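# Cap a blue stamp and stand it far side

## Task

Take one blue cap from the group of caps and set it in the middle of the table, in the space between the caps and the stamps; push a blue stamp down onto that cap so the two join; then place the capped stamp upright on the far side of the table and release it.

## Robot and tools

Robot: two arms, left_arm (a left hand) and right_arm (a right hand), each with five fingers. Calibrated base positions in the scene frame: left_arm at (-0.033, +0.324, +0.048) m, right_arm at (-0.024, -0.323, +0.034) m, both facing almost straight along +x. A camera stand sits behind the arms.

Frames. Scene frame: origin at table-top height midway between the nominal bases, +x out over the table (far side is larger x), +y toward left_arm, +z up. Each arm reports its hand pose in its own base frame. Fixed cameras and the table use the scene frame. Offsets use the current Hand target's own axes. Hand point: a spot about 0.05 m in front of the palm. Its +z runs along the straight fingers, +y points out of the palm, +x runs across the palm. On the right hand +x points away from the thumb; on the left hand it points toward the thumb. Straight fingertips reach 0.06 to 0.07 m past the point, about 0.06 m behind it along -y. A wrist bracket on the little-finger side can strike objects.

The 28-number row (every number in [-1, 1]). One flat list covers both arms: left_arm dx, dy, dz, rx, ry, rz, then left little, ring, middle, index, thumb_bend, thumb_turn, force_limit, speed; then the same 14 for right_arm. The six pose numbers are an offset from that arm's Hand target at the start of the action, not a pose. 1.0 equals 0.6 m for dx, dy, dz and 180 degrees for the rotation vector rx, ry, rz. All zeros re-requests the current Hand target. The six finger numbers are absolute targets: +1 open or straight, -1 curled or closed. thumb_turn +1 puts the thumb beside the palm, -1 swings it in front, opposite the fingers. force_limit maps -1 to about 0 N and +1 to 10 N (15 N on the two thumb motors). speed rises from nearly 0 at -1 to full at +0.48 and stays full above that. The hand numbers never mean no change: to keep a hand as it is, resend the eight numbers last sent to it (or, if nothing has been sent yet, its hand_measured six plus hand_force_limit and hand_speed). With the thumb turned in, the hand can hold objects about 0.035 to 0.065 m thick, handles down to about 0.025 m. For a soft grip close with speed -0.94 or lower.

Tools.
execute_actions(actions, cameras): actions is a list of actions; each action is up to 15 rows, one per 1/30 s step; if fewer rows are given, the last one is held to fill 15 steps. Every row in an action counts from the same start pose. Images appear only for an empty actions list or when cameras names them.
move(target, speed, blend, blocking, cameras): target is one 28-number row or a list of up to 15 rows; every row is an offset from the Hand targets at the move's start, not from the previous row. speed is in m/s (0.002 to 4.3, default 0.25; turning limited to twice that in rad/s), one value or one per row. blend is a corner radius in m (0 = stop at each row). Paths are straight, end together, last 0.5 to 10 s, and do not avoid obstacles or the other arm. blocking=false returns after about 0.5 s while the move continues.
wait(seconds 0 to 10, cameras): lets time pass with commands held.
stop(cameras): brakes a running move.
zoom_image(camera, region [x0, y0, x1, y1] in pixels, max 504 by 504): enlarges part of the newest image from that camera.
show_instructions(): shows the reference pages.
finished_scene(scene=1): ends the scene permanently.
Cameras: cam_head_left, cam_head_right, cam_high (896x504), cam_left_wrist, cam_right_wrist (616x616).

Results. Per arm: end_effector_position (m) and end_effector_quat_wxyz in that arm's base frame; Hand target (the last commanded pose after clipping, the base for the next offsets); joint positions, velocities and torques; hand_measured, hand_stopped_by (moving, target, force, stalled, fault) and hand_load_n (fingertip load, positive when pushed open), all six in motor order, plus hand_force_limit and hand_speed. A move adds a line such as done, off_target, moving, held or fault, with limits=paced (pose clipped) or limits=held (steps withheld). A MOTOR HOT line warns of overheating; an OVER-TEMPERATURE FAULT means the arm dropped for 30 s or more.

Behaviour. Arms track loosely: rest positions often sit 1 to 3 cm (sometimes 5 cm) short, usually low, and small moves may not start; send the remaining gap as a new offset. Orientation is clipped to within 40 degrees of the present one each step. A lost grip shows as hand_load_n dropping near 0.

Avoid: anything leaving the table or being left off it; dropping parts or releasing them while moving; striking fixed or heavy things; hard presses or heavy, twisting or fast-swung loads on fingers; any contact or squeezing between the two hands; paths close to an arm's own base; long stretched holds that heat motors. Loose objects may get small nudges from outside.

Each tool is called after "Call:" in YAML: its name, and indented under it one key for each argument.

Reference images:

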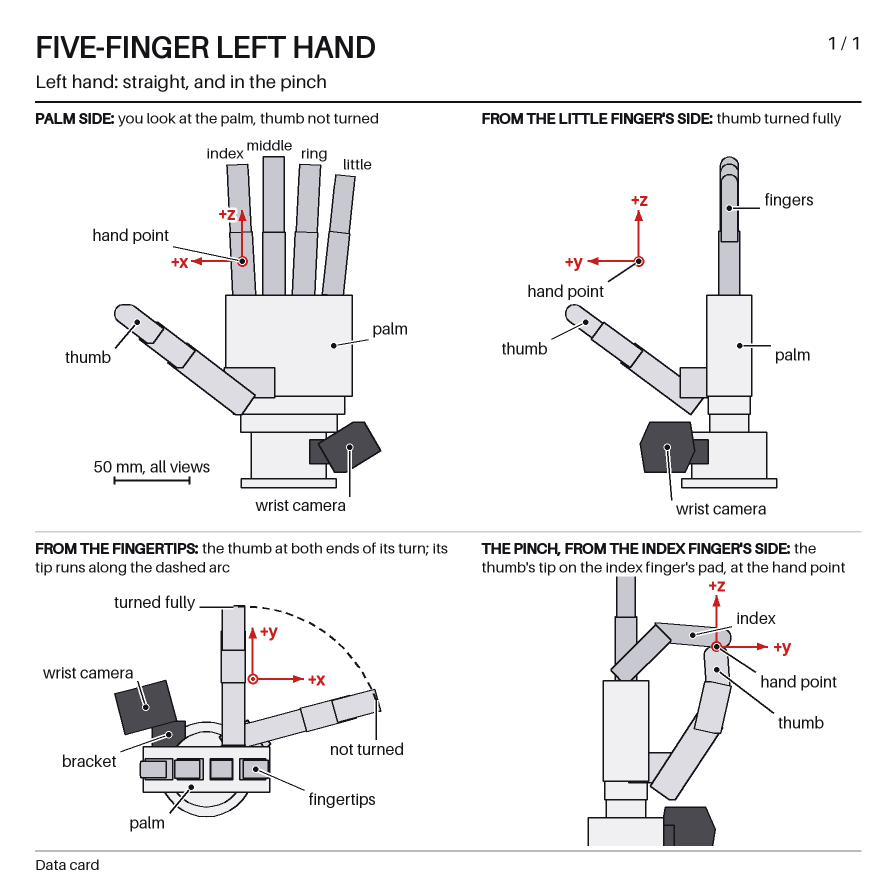

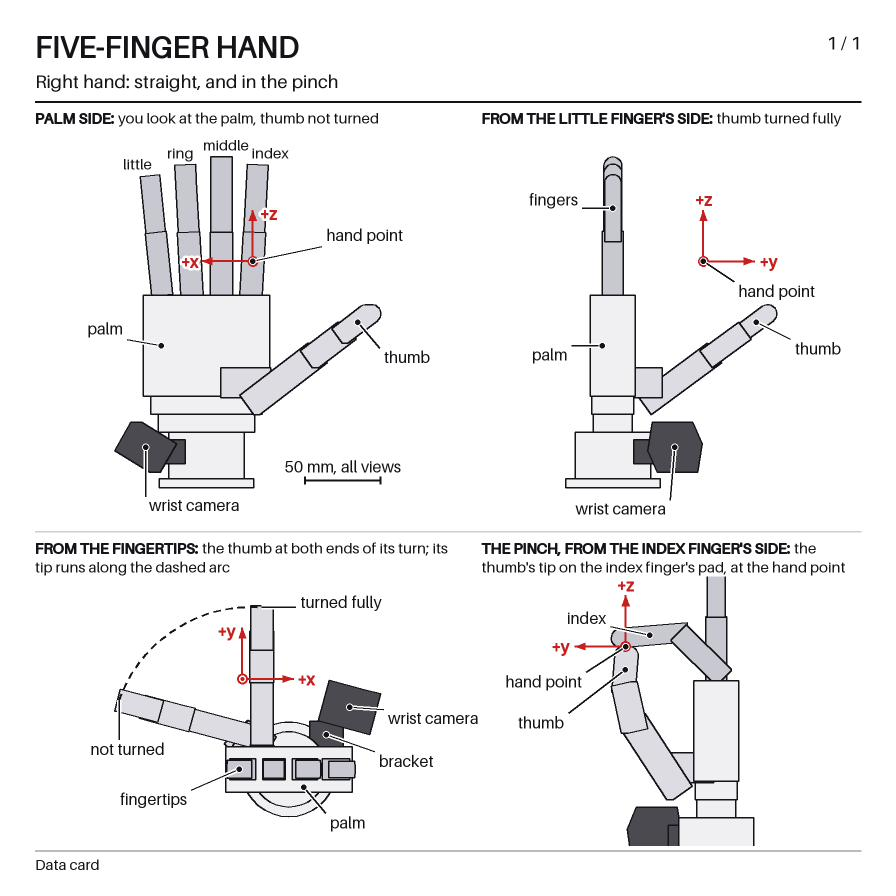

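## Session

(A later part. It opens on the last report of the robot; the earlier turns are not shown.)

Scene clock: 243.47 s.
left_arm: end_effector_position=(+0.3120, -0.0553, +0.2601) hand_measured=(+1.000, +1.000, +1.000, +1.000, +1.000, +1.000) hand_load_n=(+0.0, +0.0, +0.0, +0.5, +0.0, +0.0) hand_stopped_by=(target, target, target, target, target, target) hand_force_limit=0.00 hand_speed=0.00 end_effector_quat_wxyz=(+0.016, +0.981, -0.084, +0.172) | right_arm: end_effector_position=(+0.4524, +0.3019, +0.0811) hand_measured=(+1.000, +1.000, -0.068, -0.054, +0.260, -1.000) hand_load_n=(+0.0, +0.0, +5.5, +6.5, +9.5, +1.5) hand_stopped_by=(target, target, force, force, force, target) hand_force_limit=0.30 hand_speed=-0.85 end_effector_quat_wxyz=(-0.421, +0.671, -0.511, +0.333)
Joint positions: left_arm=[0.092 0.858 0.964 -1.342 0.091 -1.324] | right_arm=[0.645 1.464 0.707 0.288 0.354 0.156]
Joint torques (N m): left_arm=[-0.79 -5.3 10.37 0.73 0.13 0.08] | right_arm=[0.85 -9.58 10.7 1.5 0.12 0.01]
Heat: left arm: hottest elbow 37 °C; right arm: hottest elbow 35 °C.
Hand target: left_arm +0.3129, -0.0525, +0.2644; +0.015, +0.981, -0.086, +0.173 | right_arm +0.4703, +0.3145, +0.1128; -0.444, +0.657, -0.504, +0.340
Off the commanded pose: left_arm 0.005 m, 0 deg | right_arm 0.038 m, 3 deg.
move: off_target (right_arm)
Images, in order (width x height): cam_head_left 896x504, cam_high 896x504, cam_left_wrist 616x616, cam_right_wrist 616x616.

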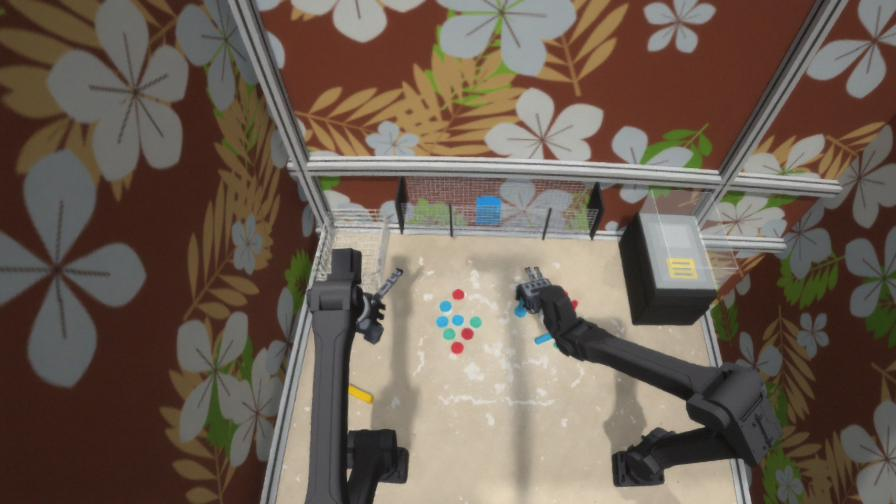

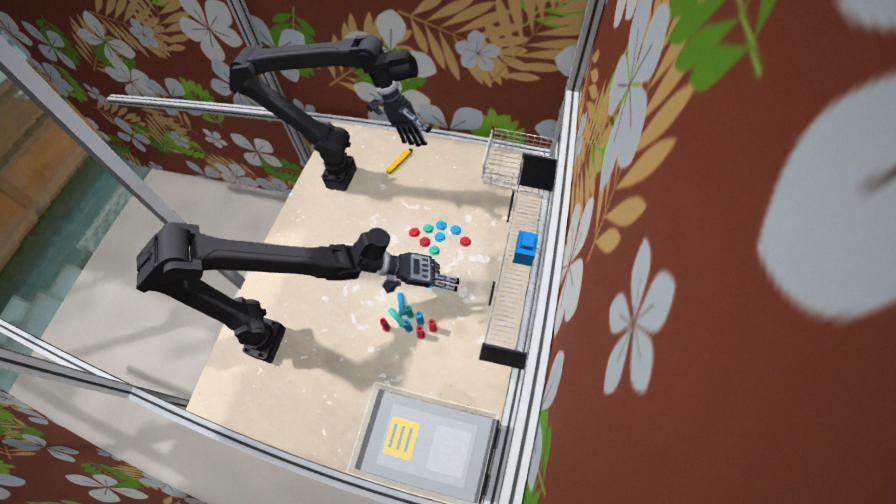

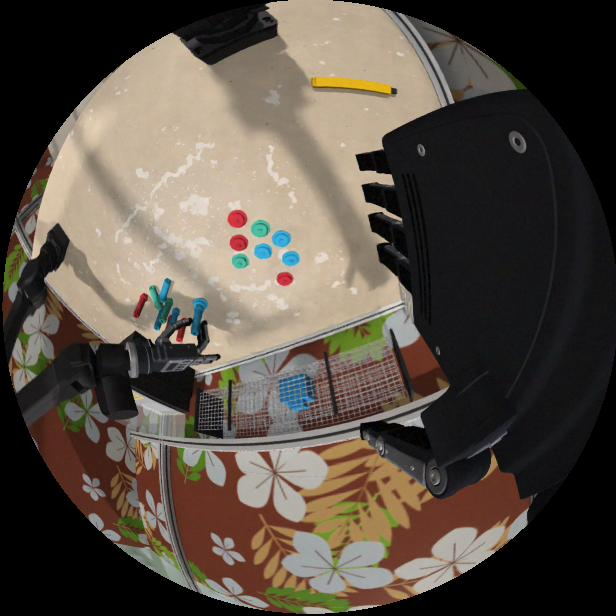

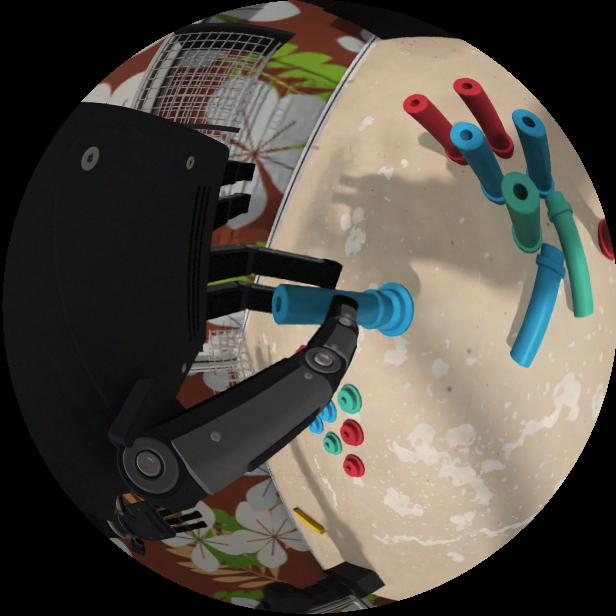

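Call:
zoom_image:
  camera: "cam_head_left"
  region: [380, 160, 640, 300]

Call:
zoom_image:
  camera: "cam_high"
  region: [420, 120, 580, 400]

Call:
zoom_image:
  camera: "cam_left_wrist"
  region: [160, 280, 460, 480]

Scaled by 1.938.

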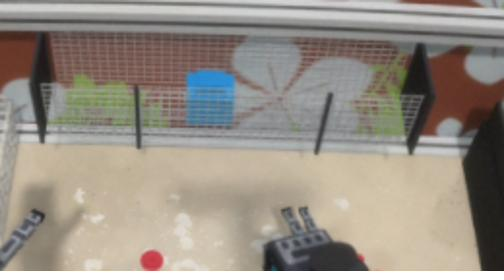

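Scaled by 1.800.

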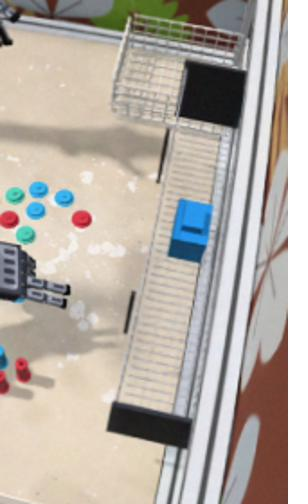

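Scaled by 1.680 from the camera's 616x616 image, which has a finer 880x880 frame.

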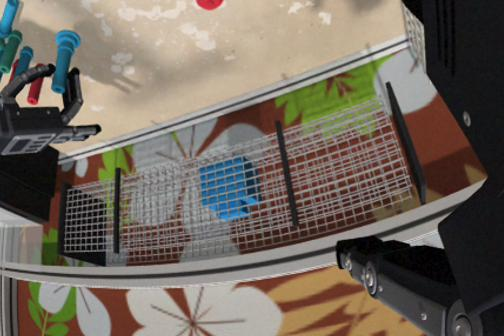

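Call:
move:
  target:
    - [0,0,0,0,0,0,1,1,1,1,1,1,0,0,0.0758,-0.0688,0.2048,0,0,0,0,0,-0.5,-0.5,-0.2,-1,0.3,-0.85]
    - [0,0,0,0,0,0,1,1,1,1,1,1,0,0,0.0758,-0.0147,0.2268,0,0,0,0,0,-0.5,-0.5,-0.2,-1,0.3,-0.85]
  speed: 0.12
  cameras: ["all"]

Call:
zoom_image:
  camera: "cam_head_left"
  region: [460, 200, 600, 320]

Call:
zoom_image:
  camera: "cam_high"
  region: [400, 210, 540, 330]

Call:
zoom_image:
  camera: "cam_left_wrist"
  region: [150, 270, 270, 390]

Scene clock: 251.97 s.
left_arm: end_effector_position=(+0.3120, -0.0553, +0.2601) hand_measured=(+1.000, +1.000, +1.000, +1.000, +1.000, +1.000) hand_load_n=(+0.0, +0.0, +0.0, +0.0, +0.0, +0.0) hand_stopped_by=(target, target, target, target, target, target) hand_force_limit=0.00 hand_speed=0.00 end_effector_quat_wxyz=(+0.016, +0.981, -0.084, +0.172) | right_arm: end_effector_position=(+0.5904, +0.3030, +0.0561) hand_measured=(+0.000, +0.000, -0.068, -0.054, +0.260, -1.000) hand_load_n=(+0.0, +0.5, +5.5, +6.5, +9.5, +1.0) hand_stopped_by=(target, target, force, force, force, target) hand_force_limit=0.30 hand_speed=-0.85 end_effector_quat_wxyz=(-0.431, +0.667, -0.510, +0.330)
Joint positions: left_arm=[0.092 0.858 0.964 -1.342 0.091 -1.324] | right_arm=[0.478 1.778 1.01 0.336 0.194 0.089]
Joint torques (N m): left_arm=[-0.79 -5.42 10.37 0.7 0.12 0.08] | right_arm=[-0.03 -10.87 9.02 2.47 -0.01 -0.02]
Heat: left arm: hottest elbow 37 °C; right arm: hottest elbow 36 °C.
Hand target: left_arm +0.3129, -0.0525, +0.2644; +0.015, +0.981, -0.086, +0.173 | right_arm +0.6071, +0.3042, +0.0701; -0.444, +0.657, -0.505, +0.340
Off the commanded pose: left_arm 0.005 m, 0 deg | right_arm 0.022 m, 2 deg.
move: off_target (right_arm)

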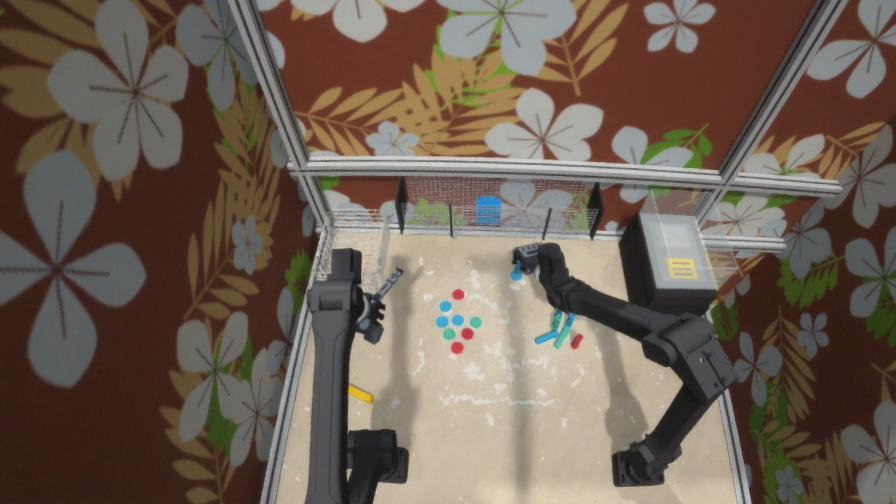

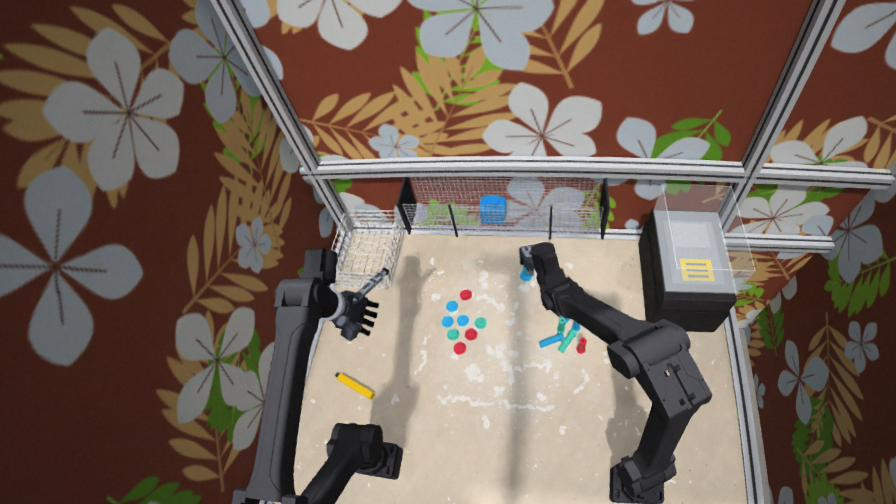

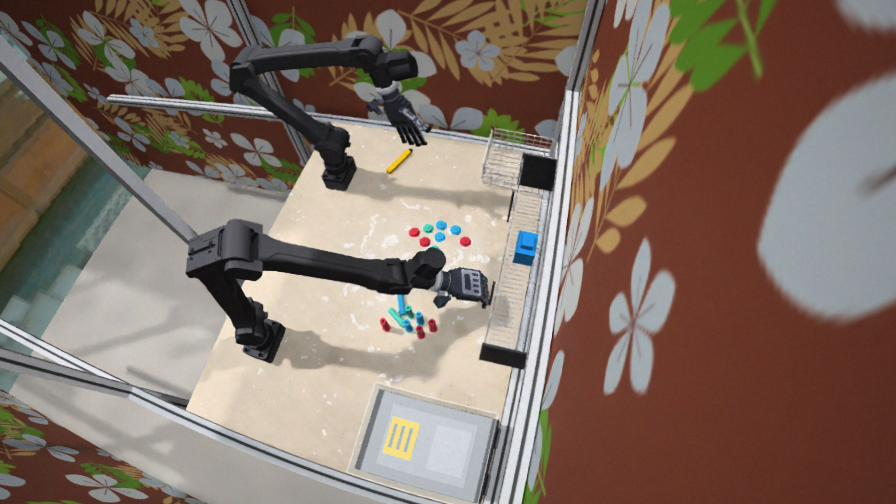

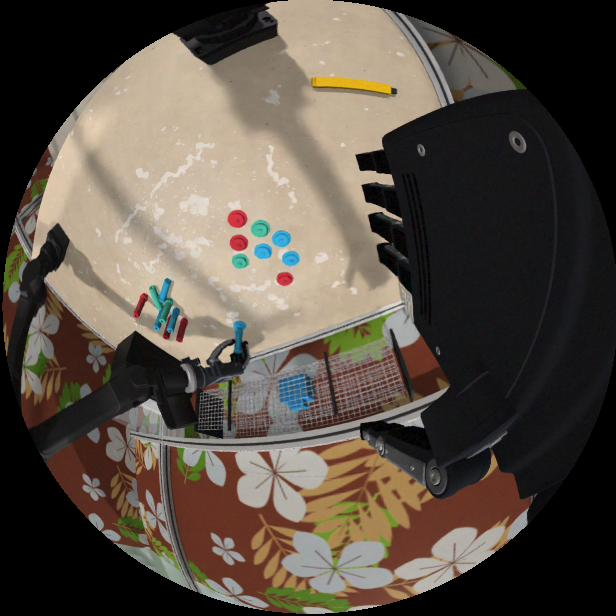

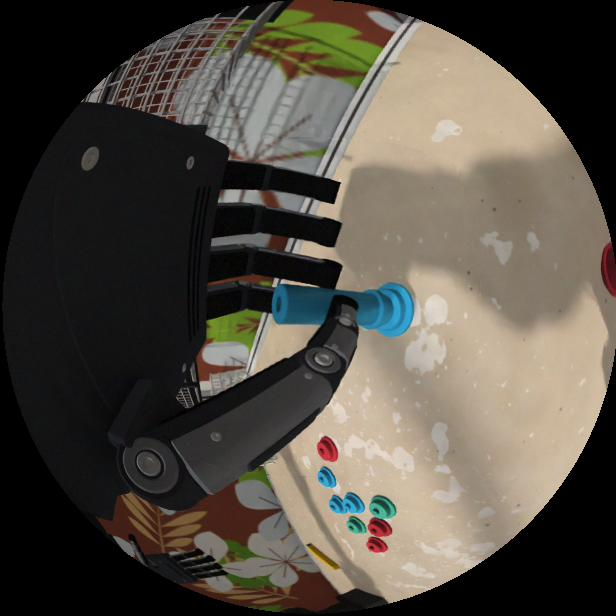

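Scaled by 3.600.

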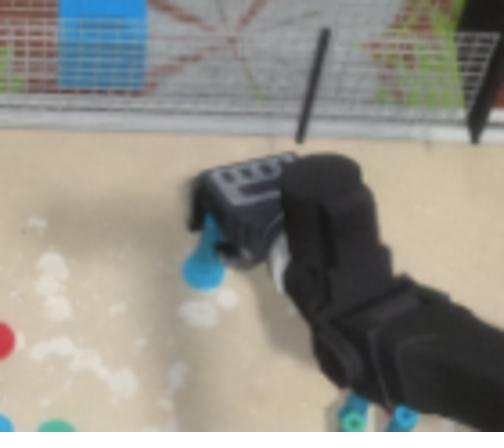

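Scaled by 3.600.

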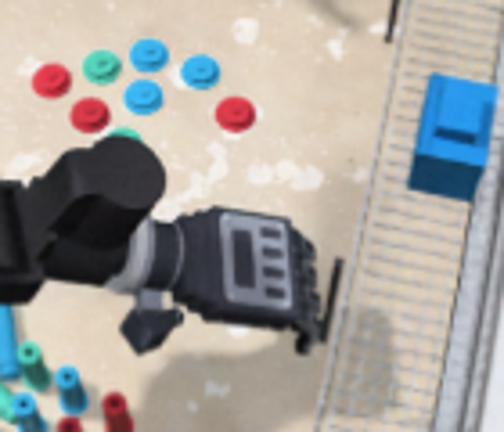

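Scaled by 4.200 from the camera's 616x616 image, which has a finer 880x880 frame.

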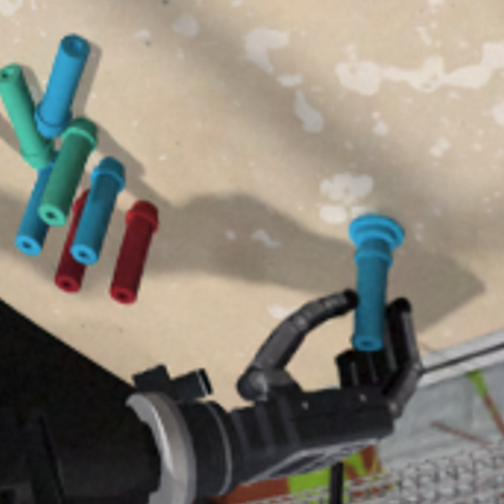

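Call:
move:
  target: [0,0,0,0,0,0,1,1,1,1,1,1,0,0,0.0043,0.0218,0.0262,0,0,0,0,0,-0.5,-0.5,-0.2,-1,0.3,-0.85]
  speed: 0.06
  cameras: ["cam_head_left","cam_high","cam_left_wrist","cam_right_wrist"]

Call:
zoom_image:
  camera: "cam_head_left"
  region: [460, 200, 600, 320]

Call:
zoom_image:
  camera: "cam_high"
  region: [400, 210, 540, 330]

Call:
zoom_image:
  camera: "cam_left_wrist"
  region: [200, 290, 280, 370]

Call:
zoom_image:
  camera: "cam_right_wrist"
  region: [260, 220, 460, 420]

Scene clock: 254.50 s.
left_arm: end_effector_position=(+0.3120, -0.0553, +0.2601) hand_measured=(+1.000, +1.000, +1.000, +1.000, +1.000, +1.000) hand_load_n=(+0.0, +0.0, +0.0, +0.0, +0.0, +0.0) hand_stopped_by=(target, target, target, target, target, target) hand_force_limit=0.00 hand_speed=0.00 end_effector_quat_wxyz=(+0.016, +0.981, -0.084, +0.172) | right_arm: end_effector_position=(+0.5966, +0.3024, +0.0460) hand_measured=(+0.000, +0.000, -0.068, -0.054, +0.260, -1.000) hand_load_n=(+0.0, +0.5, +4.5, +7.5, +7.5, +1.0) hand_stopped_by=(target, target, force, force, force, target) hand_force_limit=0.30 hand_speed=-0.85 end_effector_quat_wxyz=(-0.437, +0.664, -0.509, +0.331)
Joint positions: left_arm=[0.092 0.858 0.964 -1.342 0.091 -1.324] | right_arm=[0.471 1.81 1.011 0.38 0.185 0.087]
Joint torques (N m): left_arm=[-0.79 -5.42 10.37 0.73 0.13 0.08] | right_arm=[0.44 -11.11 9.95 2.41 -0.03 -0.04]
Heat: left arm: hottest elbow 37 °C; right arm: hottest elbow 36 °C.
Hand target: left_arm +0.3129, -0.0525, +0.2644; +0.015, +0.981, -0.086, +0.173 | right_arm +0.6170, +0.3042, +0.0518; -0.444, +0.658, -0.505, +0.340
Off the commanded pose: left_arm 0.005 m, 0 deg | right_arm 0.021 m, 2 deg.
move: off_target (right_arm)
Images, in order (width x height): cam_head_left 896x504, cam_high 896x504, cam_left_wrist 616x616, cam_right_wrist 616x616.

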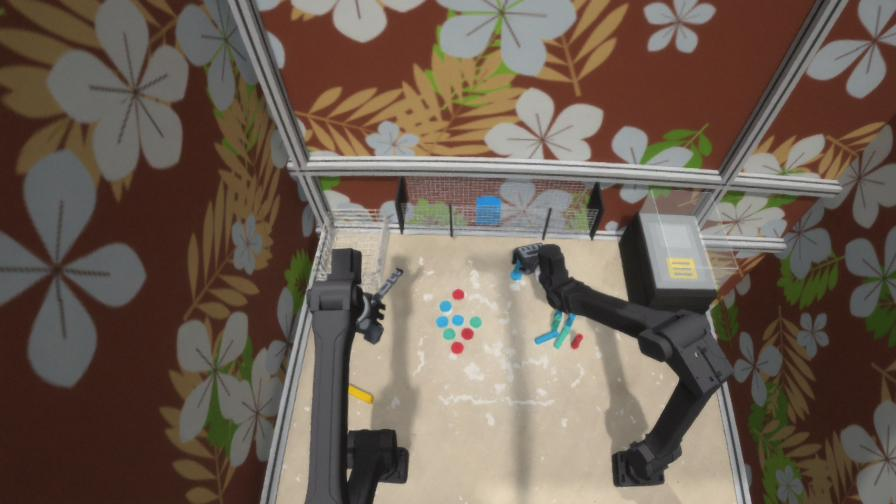

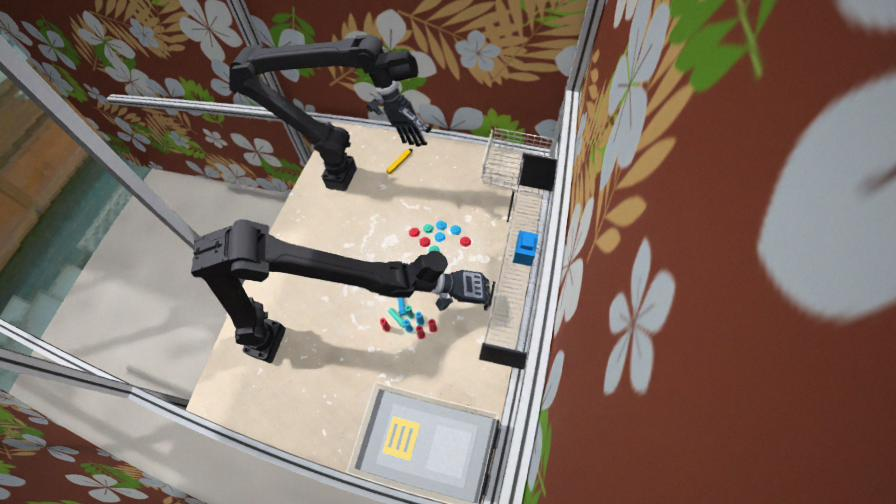

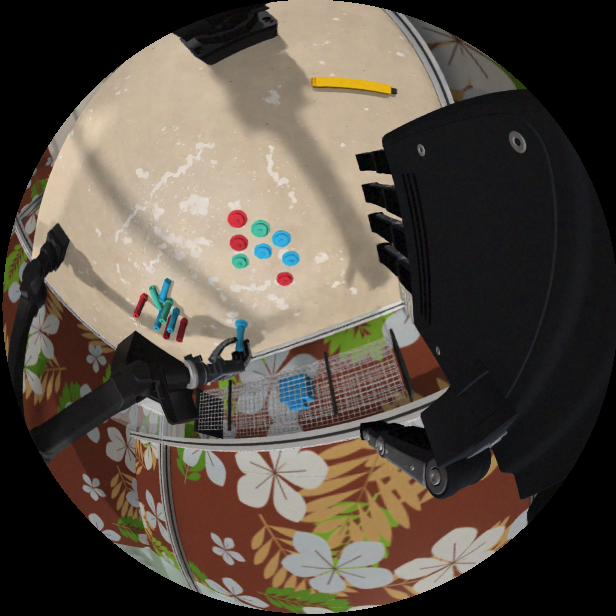

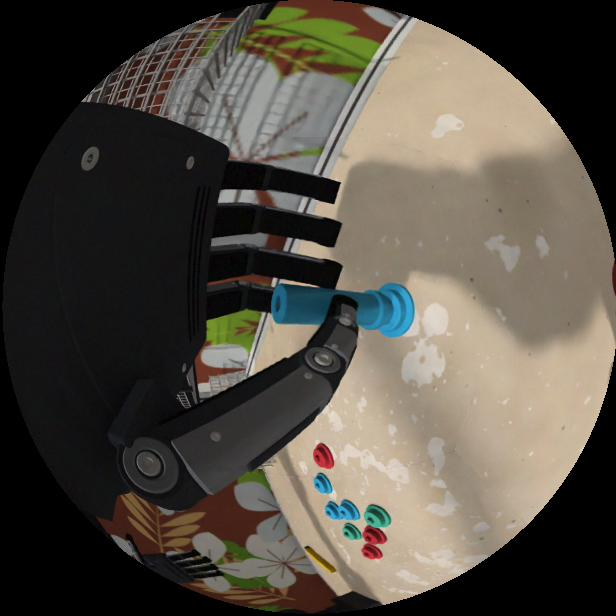

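Scaled by 3.600.

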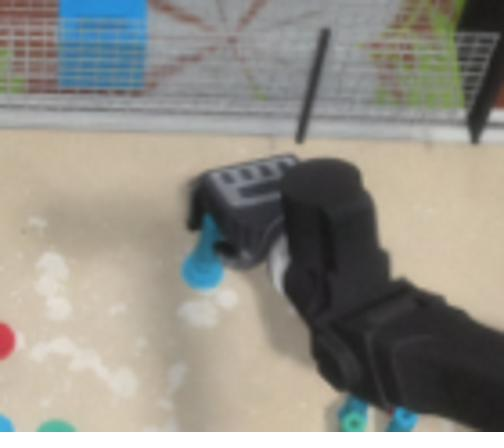

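Scaled by 3.600.

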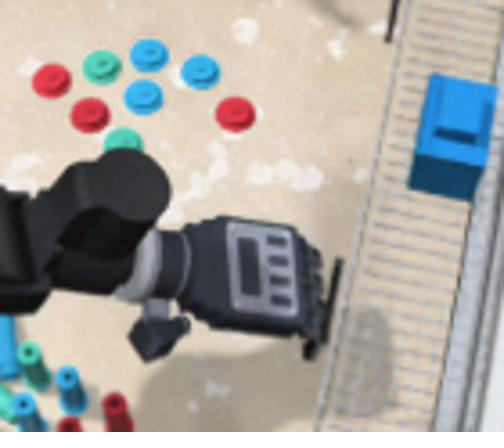

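Scaled by 6.300 from the camera's 616x616 image, which has a finer 880x880 frame.

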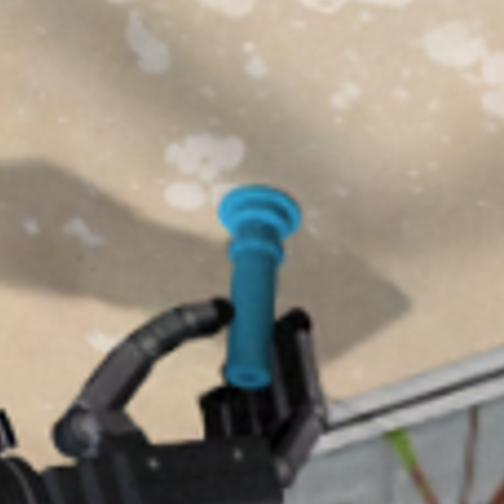

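Scaled by 2.520 from the camera's 616x616 image, which has a finer 880x880 frame.

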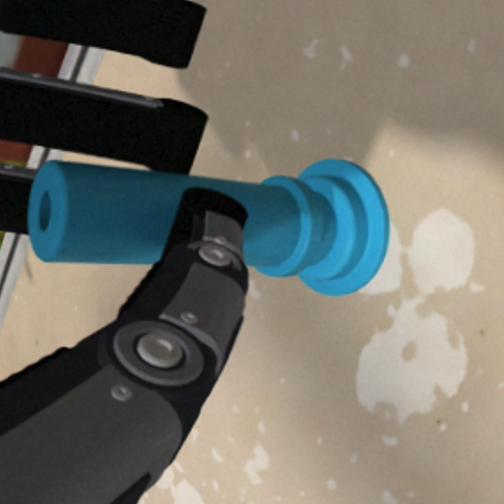

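Call:
move:
  target: [0,0,0,0,0,0,1,1,1,1,1,1,0,0,-0.0026,0.0191,-0.0022,0,0,0,0,0,-0.5,-0.5,-0.2,-1,0.3,-0.85]
  speed: 0.05
  cameras: ["cam_left_wrist","cam_right_wrist","cam_high"]

Call:
zoom_image:
  camera: "cam_left_wrist"
  region: [200, 290, 280, 370]

Call:
zoom_image:
  camera: "cam_high"
  region: [440, 250, 520, 330]

Scene clock: 257.53 s.
left_arm: end_effector_position=(+0.3120, -0.0553, +0.2601) hand_measured=(+1.000, +1.000, +1.000, +1.000, +1.000, +1.000) hand_load_n=(+0.0, +0.0, +0.0, +0.0, +0.0, +0.0) hand_stopped_by=(target, target, target, target, target, target) hand_force_limit=0.00 hand_speed=0.00 end_effector_quat_wxyz=(+0.016, +0.981, -0.084, +0.172) | right_arm: end_effector_position=(+0.6003, +0.3043, +0.0459) hand_measured=(+0.000, +0.000, -0.068, -0.054, +0.260, -1.000) hand_load_n=(+0.0, +0.0, +4.5, +7.0, +8.0, +1.0) hand_stopped_by=(target, target, force, force, force, target) hand_force_limit=0.30 hand_speed=-0.85 end_effector_quat_wxyz=(-0.445, +0.659, -0.506, +0.335)
Joint positions: left_arm=[0.092 0.858 0.964 -1.342 0.091 -1.324] | right_arm=[0.471 1.821 1.011 0.413 0.185 0.087]
Joint torques (N m): left_arm=[-0.79 -5.36 10.39 0.73 0.13 0.08] | right_arm=[-0.21 -10.11 8.2 2.32 0.17 -0.04]
Heat: left arm: hottest elbow 37 °C; right arm: hottest elbow 36 °C.
Hand target: left_arm +0.3129, -0.0525, +0.2644; +0.015, +0.981, -0.086, +0.173 | right_arm +0.6113, +0.3043, +0.0417; -0.444, +0.658, -0.504, +0.340
Off the commanded pose: left_arm 0.005 m, 0 deg | right_arm 0.012 m, 1 deg.
move: off_target (right_arm)
Images, in order (width x height): cam_high 896x504, cam_left_wrist 616x616, cam_right_wrist 616x616.

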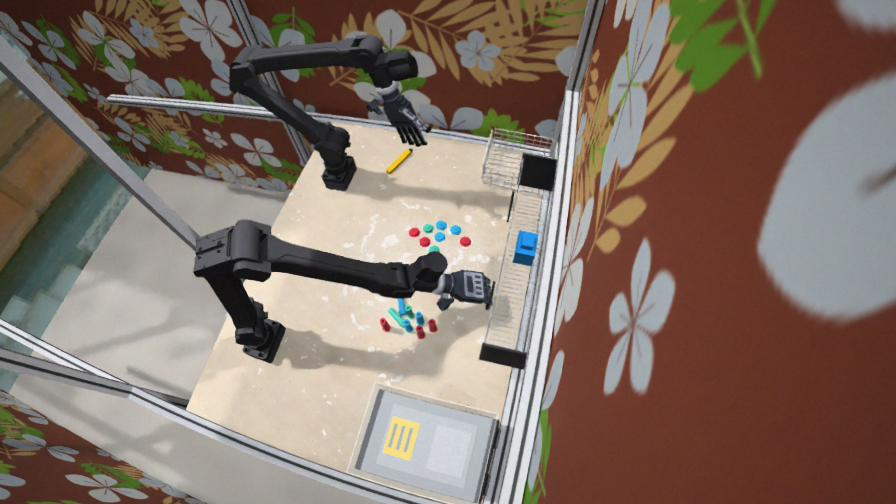

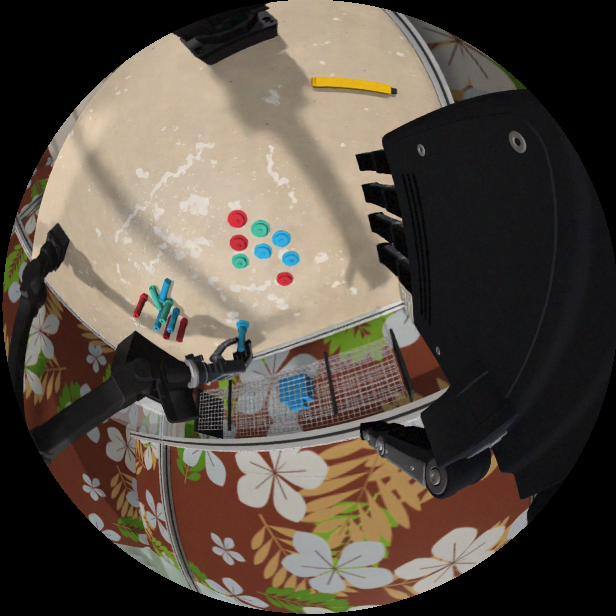

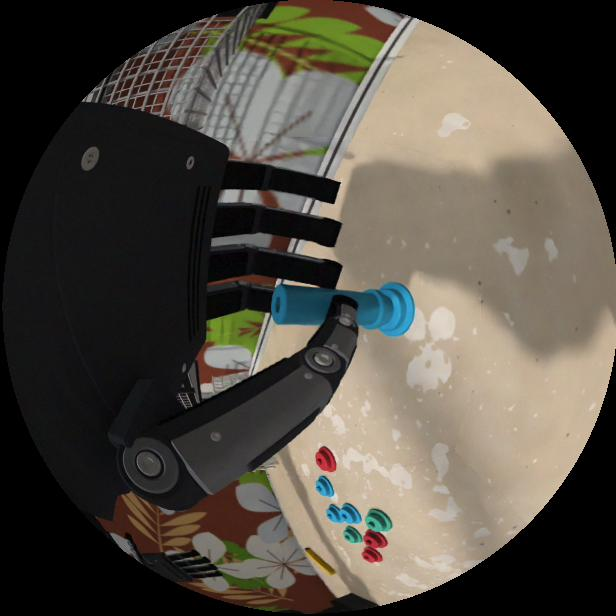

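Scaled by 6.300 from the camera's 616x616 image, which has a finer 880x880 frame.

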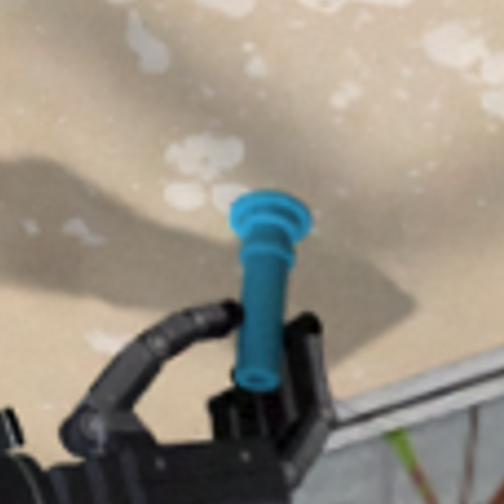

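Scaled by 6.300.

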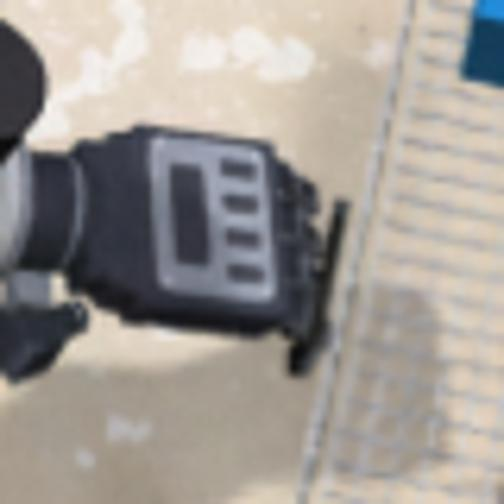

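Call:
move:
  target: [0,0,0,0,0,0,1,1,1,1,1,1,0,0,0,0,0,0,0,0,0,0,0.15,0.15,0.7,-1,0.3,-0.7]
  speed: 0.05
  cameras: ["cam_left_wrist","cam_right_wrist","cam_high"]

Call:
zoom_image:
  camera: "cam_left_wrist"
  region: [200, 290, 280, 370]

Call:
zoom_image:
  camera: "cam_right_wrist"
  region: [220, 220, 460, 420]

Scene clock: 260.20 s.
left_arm: end_effector_position=(+0.3120, -0.0553, +0.2601) hand_measured=(+1.000, +1.000, +1.000, +1.000, +1.000, +1.000) hand_load_n=(+0.0, +0.0, +0.0, +0.0, +0.0, +0.0) hand_stopped_by=(target, target, target, target, target, target) hand_force_limit=0.00 hand_speed=0.00 end_effector_quat_wxyz=(+0.016, +0.981, -0.084, +0.172) | right_arm: end_effector_position=(+0.5992, +0.3037, +0.0362) hand_measured=(+0.000, +0.000, +0.150, +0.150, +0.700, -1.000) hand_load_n=(+0.0, +0.0, +0.0, +0.0, +0.0, +0.0) hand_stopped_by=(target, target, target, target, target, target) hand_force_limit=0.30 hand_speed=-0.70 end_effector_quat_wxyz=(-0.439, +0.662, -0.508, +0.332)
Joint positions: left_arm=[0.092 0.858 0.964 -1.342 0.091 -1.324] | right_arm=[0.471 1.836 1.011 0.413 0.185 0.087]
Joint torques (N m): left_arm=[-0.79 -5.3 10.36 0.73 0.13 0.08] | right_arm=[0.38 -11.81 8.17 2.24 0.17 0]
Heat: left arm: hottest elbow 37 °C; right arm: hottest elbow 36 °C.
Hand target: left_arm +0.3129, -0.0525, +0.2644; +0.015, +0.981, -0.086, +0.173 | right_arm +0.6113, +0.3043, +0.0418; -0.444, +0.658, -0.504, +0.340
Off the commanded pose: left_arm 0.005 m, 0 deg | right_arm 0.013 m, 1 deg.
move: off_target (right_arm)
Images, in order (width x height): cam_high 896x504, cam_left_wrist 616x616, cam_right_wrist 616x616.

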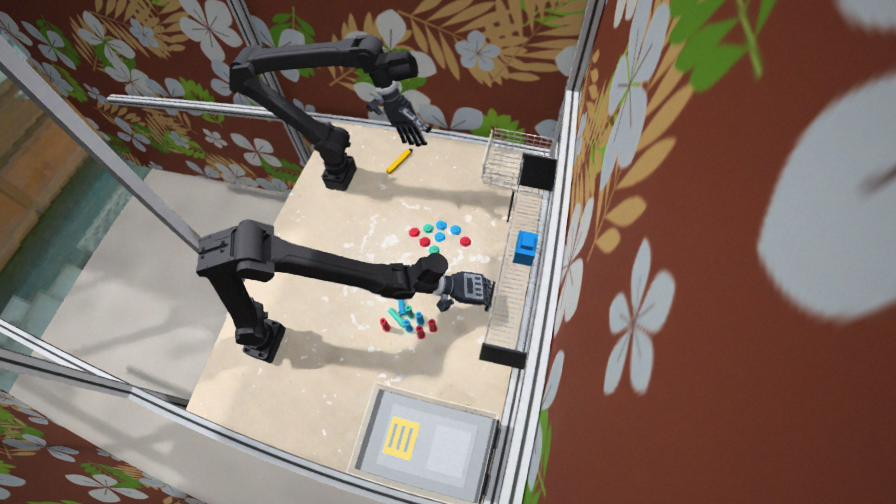

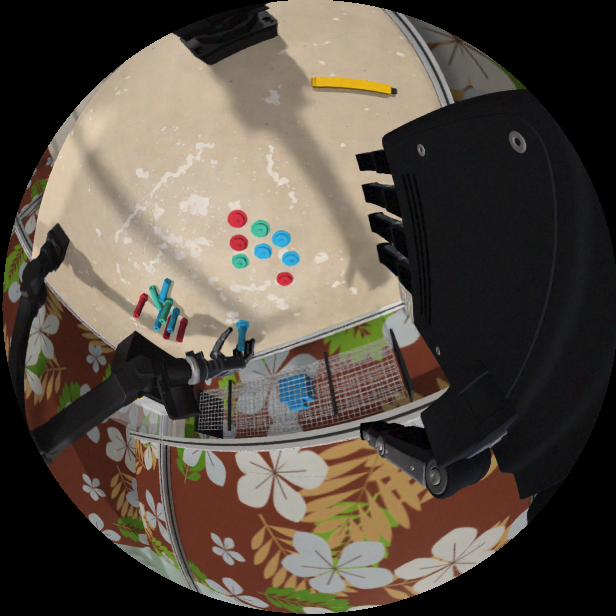

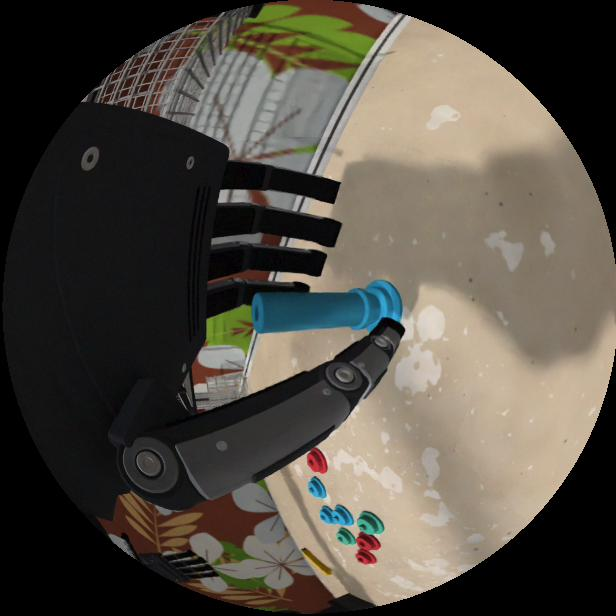

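Scaled by 6.300 from the camera's 616x616 image, which has a finer 880x880 frame.

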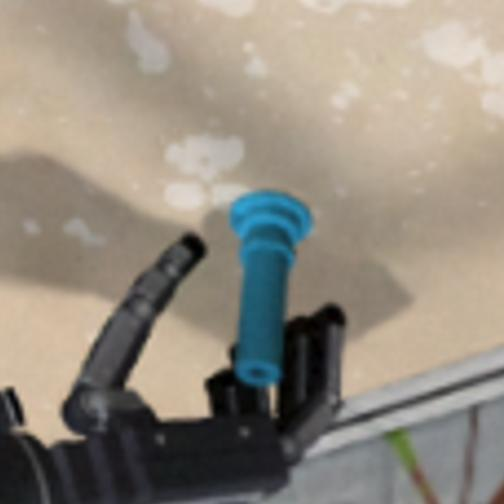

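Scaled by 2.100 from the camera's 616x616 image, which has a finer 880x880 frame.

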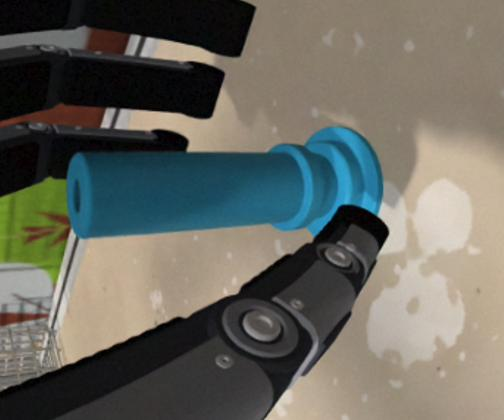

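Call:
move:
  target: [0,0,0,0,0,0,1,1,1,1,1,1,0,0,0.0966,0.0097,-0.024,0,0,0,0,0,0.15,0.15,0.7,-1,0.3,-0.7]
  speed: 0.06
  cameras: ["cam_left_wrist","cam_right_wrist","cam_high","cam_head_left"]

Call:
zoom_image:
  camera: "cam_left_wrist"
  region: [200, 290, 280, 370]

Call:
zoom_image:
  camera: "cam_right_wrist"
  region: [220, 220, 460, 420]

Scene clock: 263.87 s.
left_arm: end_effector_position=(+0.3120, -0.0553, +0.2601) hand_measured=(+1.000, +1.000, +1.000, +1.000, +1.000, +1.000) hand_load_n=(+0.0, +0.0, +0.0, +0.0, +0.0, -0.5) hand_stopped_by=(target, target, target, target, target, target) hand_force_limit=0.00 hand_speed=0.00 end_effector_quat_wxyz=(+0.016, +0.981, -0.084, +0.172) | right_arm: end_effector_position=(+0.6078, +0.2482, +0.0265) hand_measured=(+0.000, +0.000, +0.150, +0.150, +0.700, -1.000) hand_load_n=(+0.0, +0.0, +0.0, +0.0, +0.0, +0.0) hand_stopped_by=(target, target, target, target, target, target) hand_force_limit=0.30 hand_speed=-0.70 end_effector_quat_wxyz=(-0.434, +0.664, -0.512, +0.330)
Joint positions: left_arm=[0.092 0.858 0.964 -1.342 0.091 -1.324] | right_arm=[0.364 1.827 0.968 0.44 0.091 0.048]
Joint torques (N m): left_arm=[-0.79 -5.36 10.37 0.72 0.13 0.08] | right_arm=[0.38 -13.8 5.72 2.56 -0.05 0.03]
Heat: left arm: hottest elbow 37 °C; right arm: hottest elbow 36 °C.
Hand target: left_arm +0.3129, -0.0525, +0.2644; +0.015, +0.981, -0.086, +0.173 | right_arm +0.6113, +0.2445, +0.0417; -0.444, +0.658, -0.504, +0.340
Off the commanded pose: left_arm 0.005 m, 0 deg | right_arm 0.016 m, 2 deg.
move: off_target (right_arm)
Images, in order (width x height): cam_head_left 896x504, cam_high 896x504, cam_left_wrist 616x616, cam_right_wrist 616x616.

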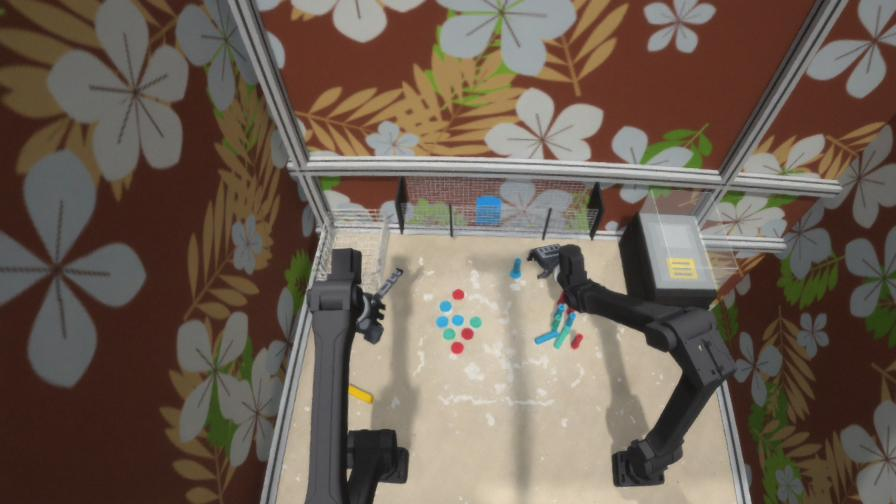

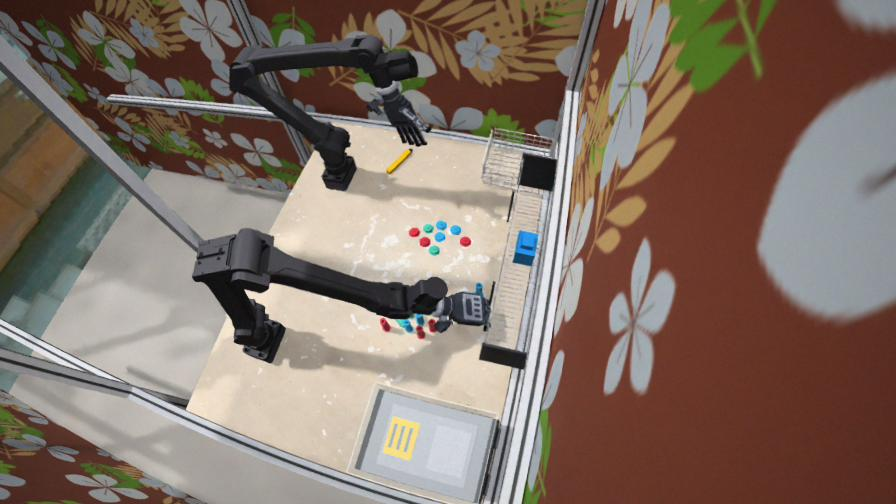

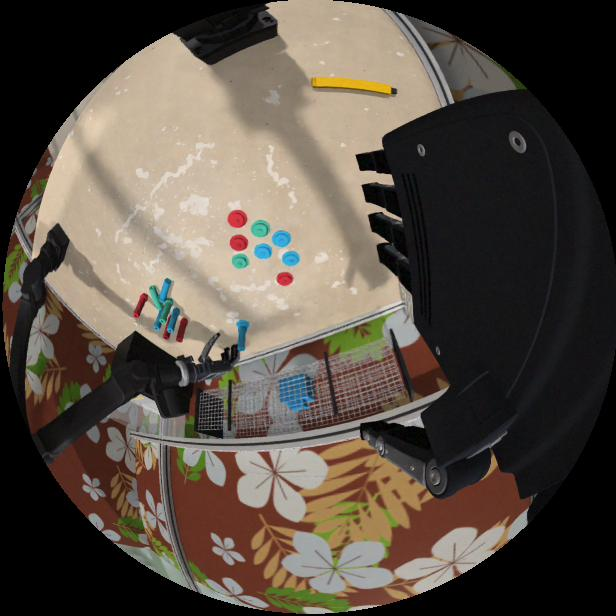

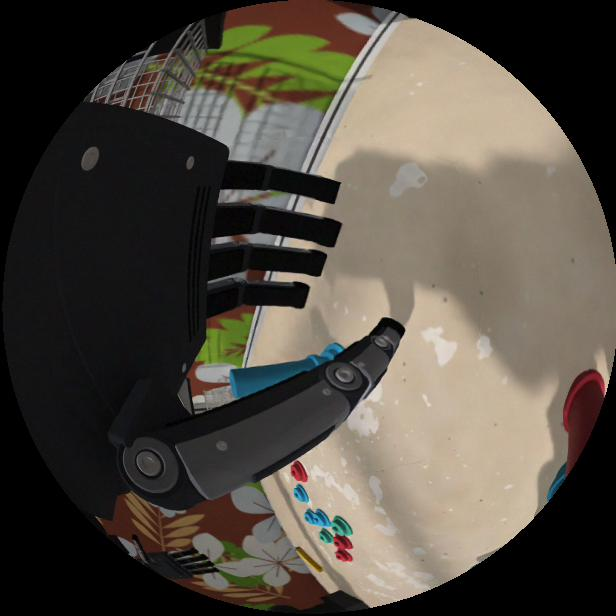

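Scaled by 6.300 from the camera's 616x616 image, which has a finer 880x880 frame.

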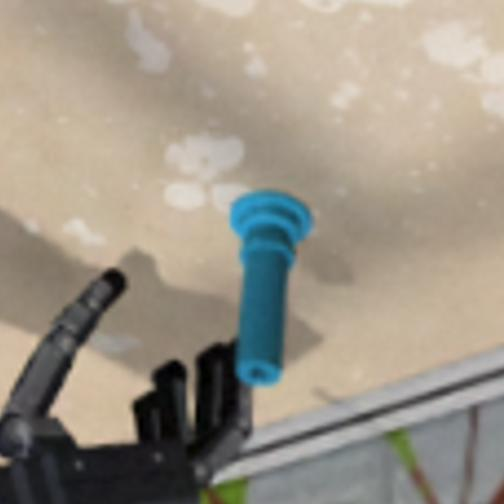

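Scaled by 2.100 from the camera's 616x616 image, which has a finer 880x880 frame.

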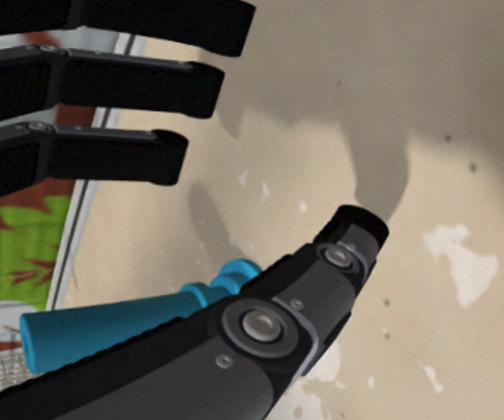

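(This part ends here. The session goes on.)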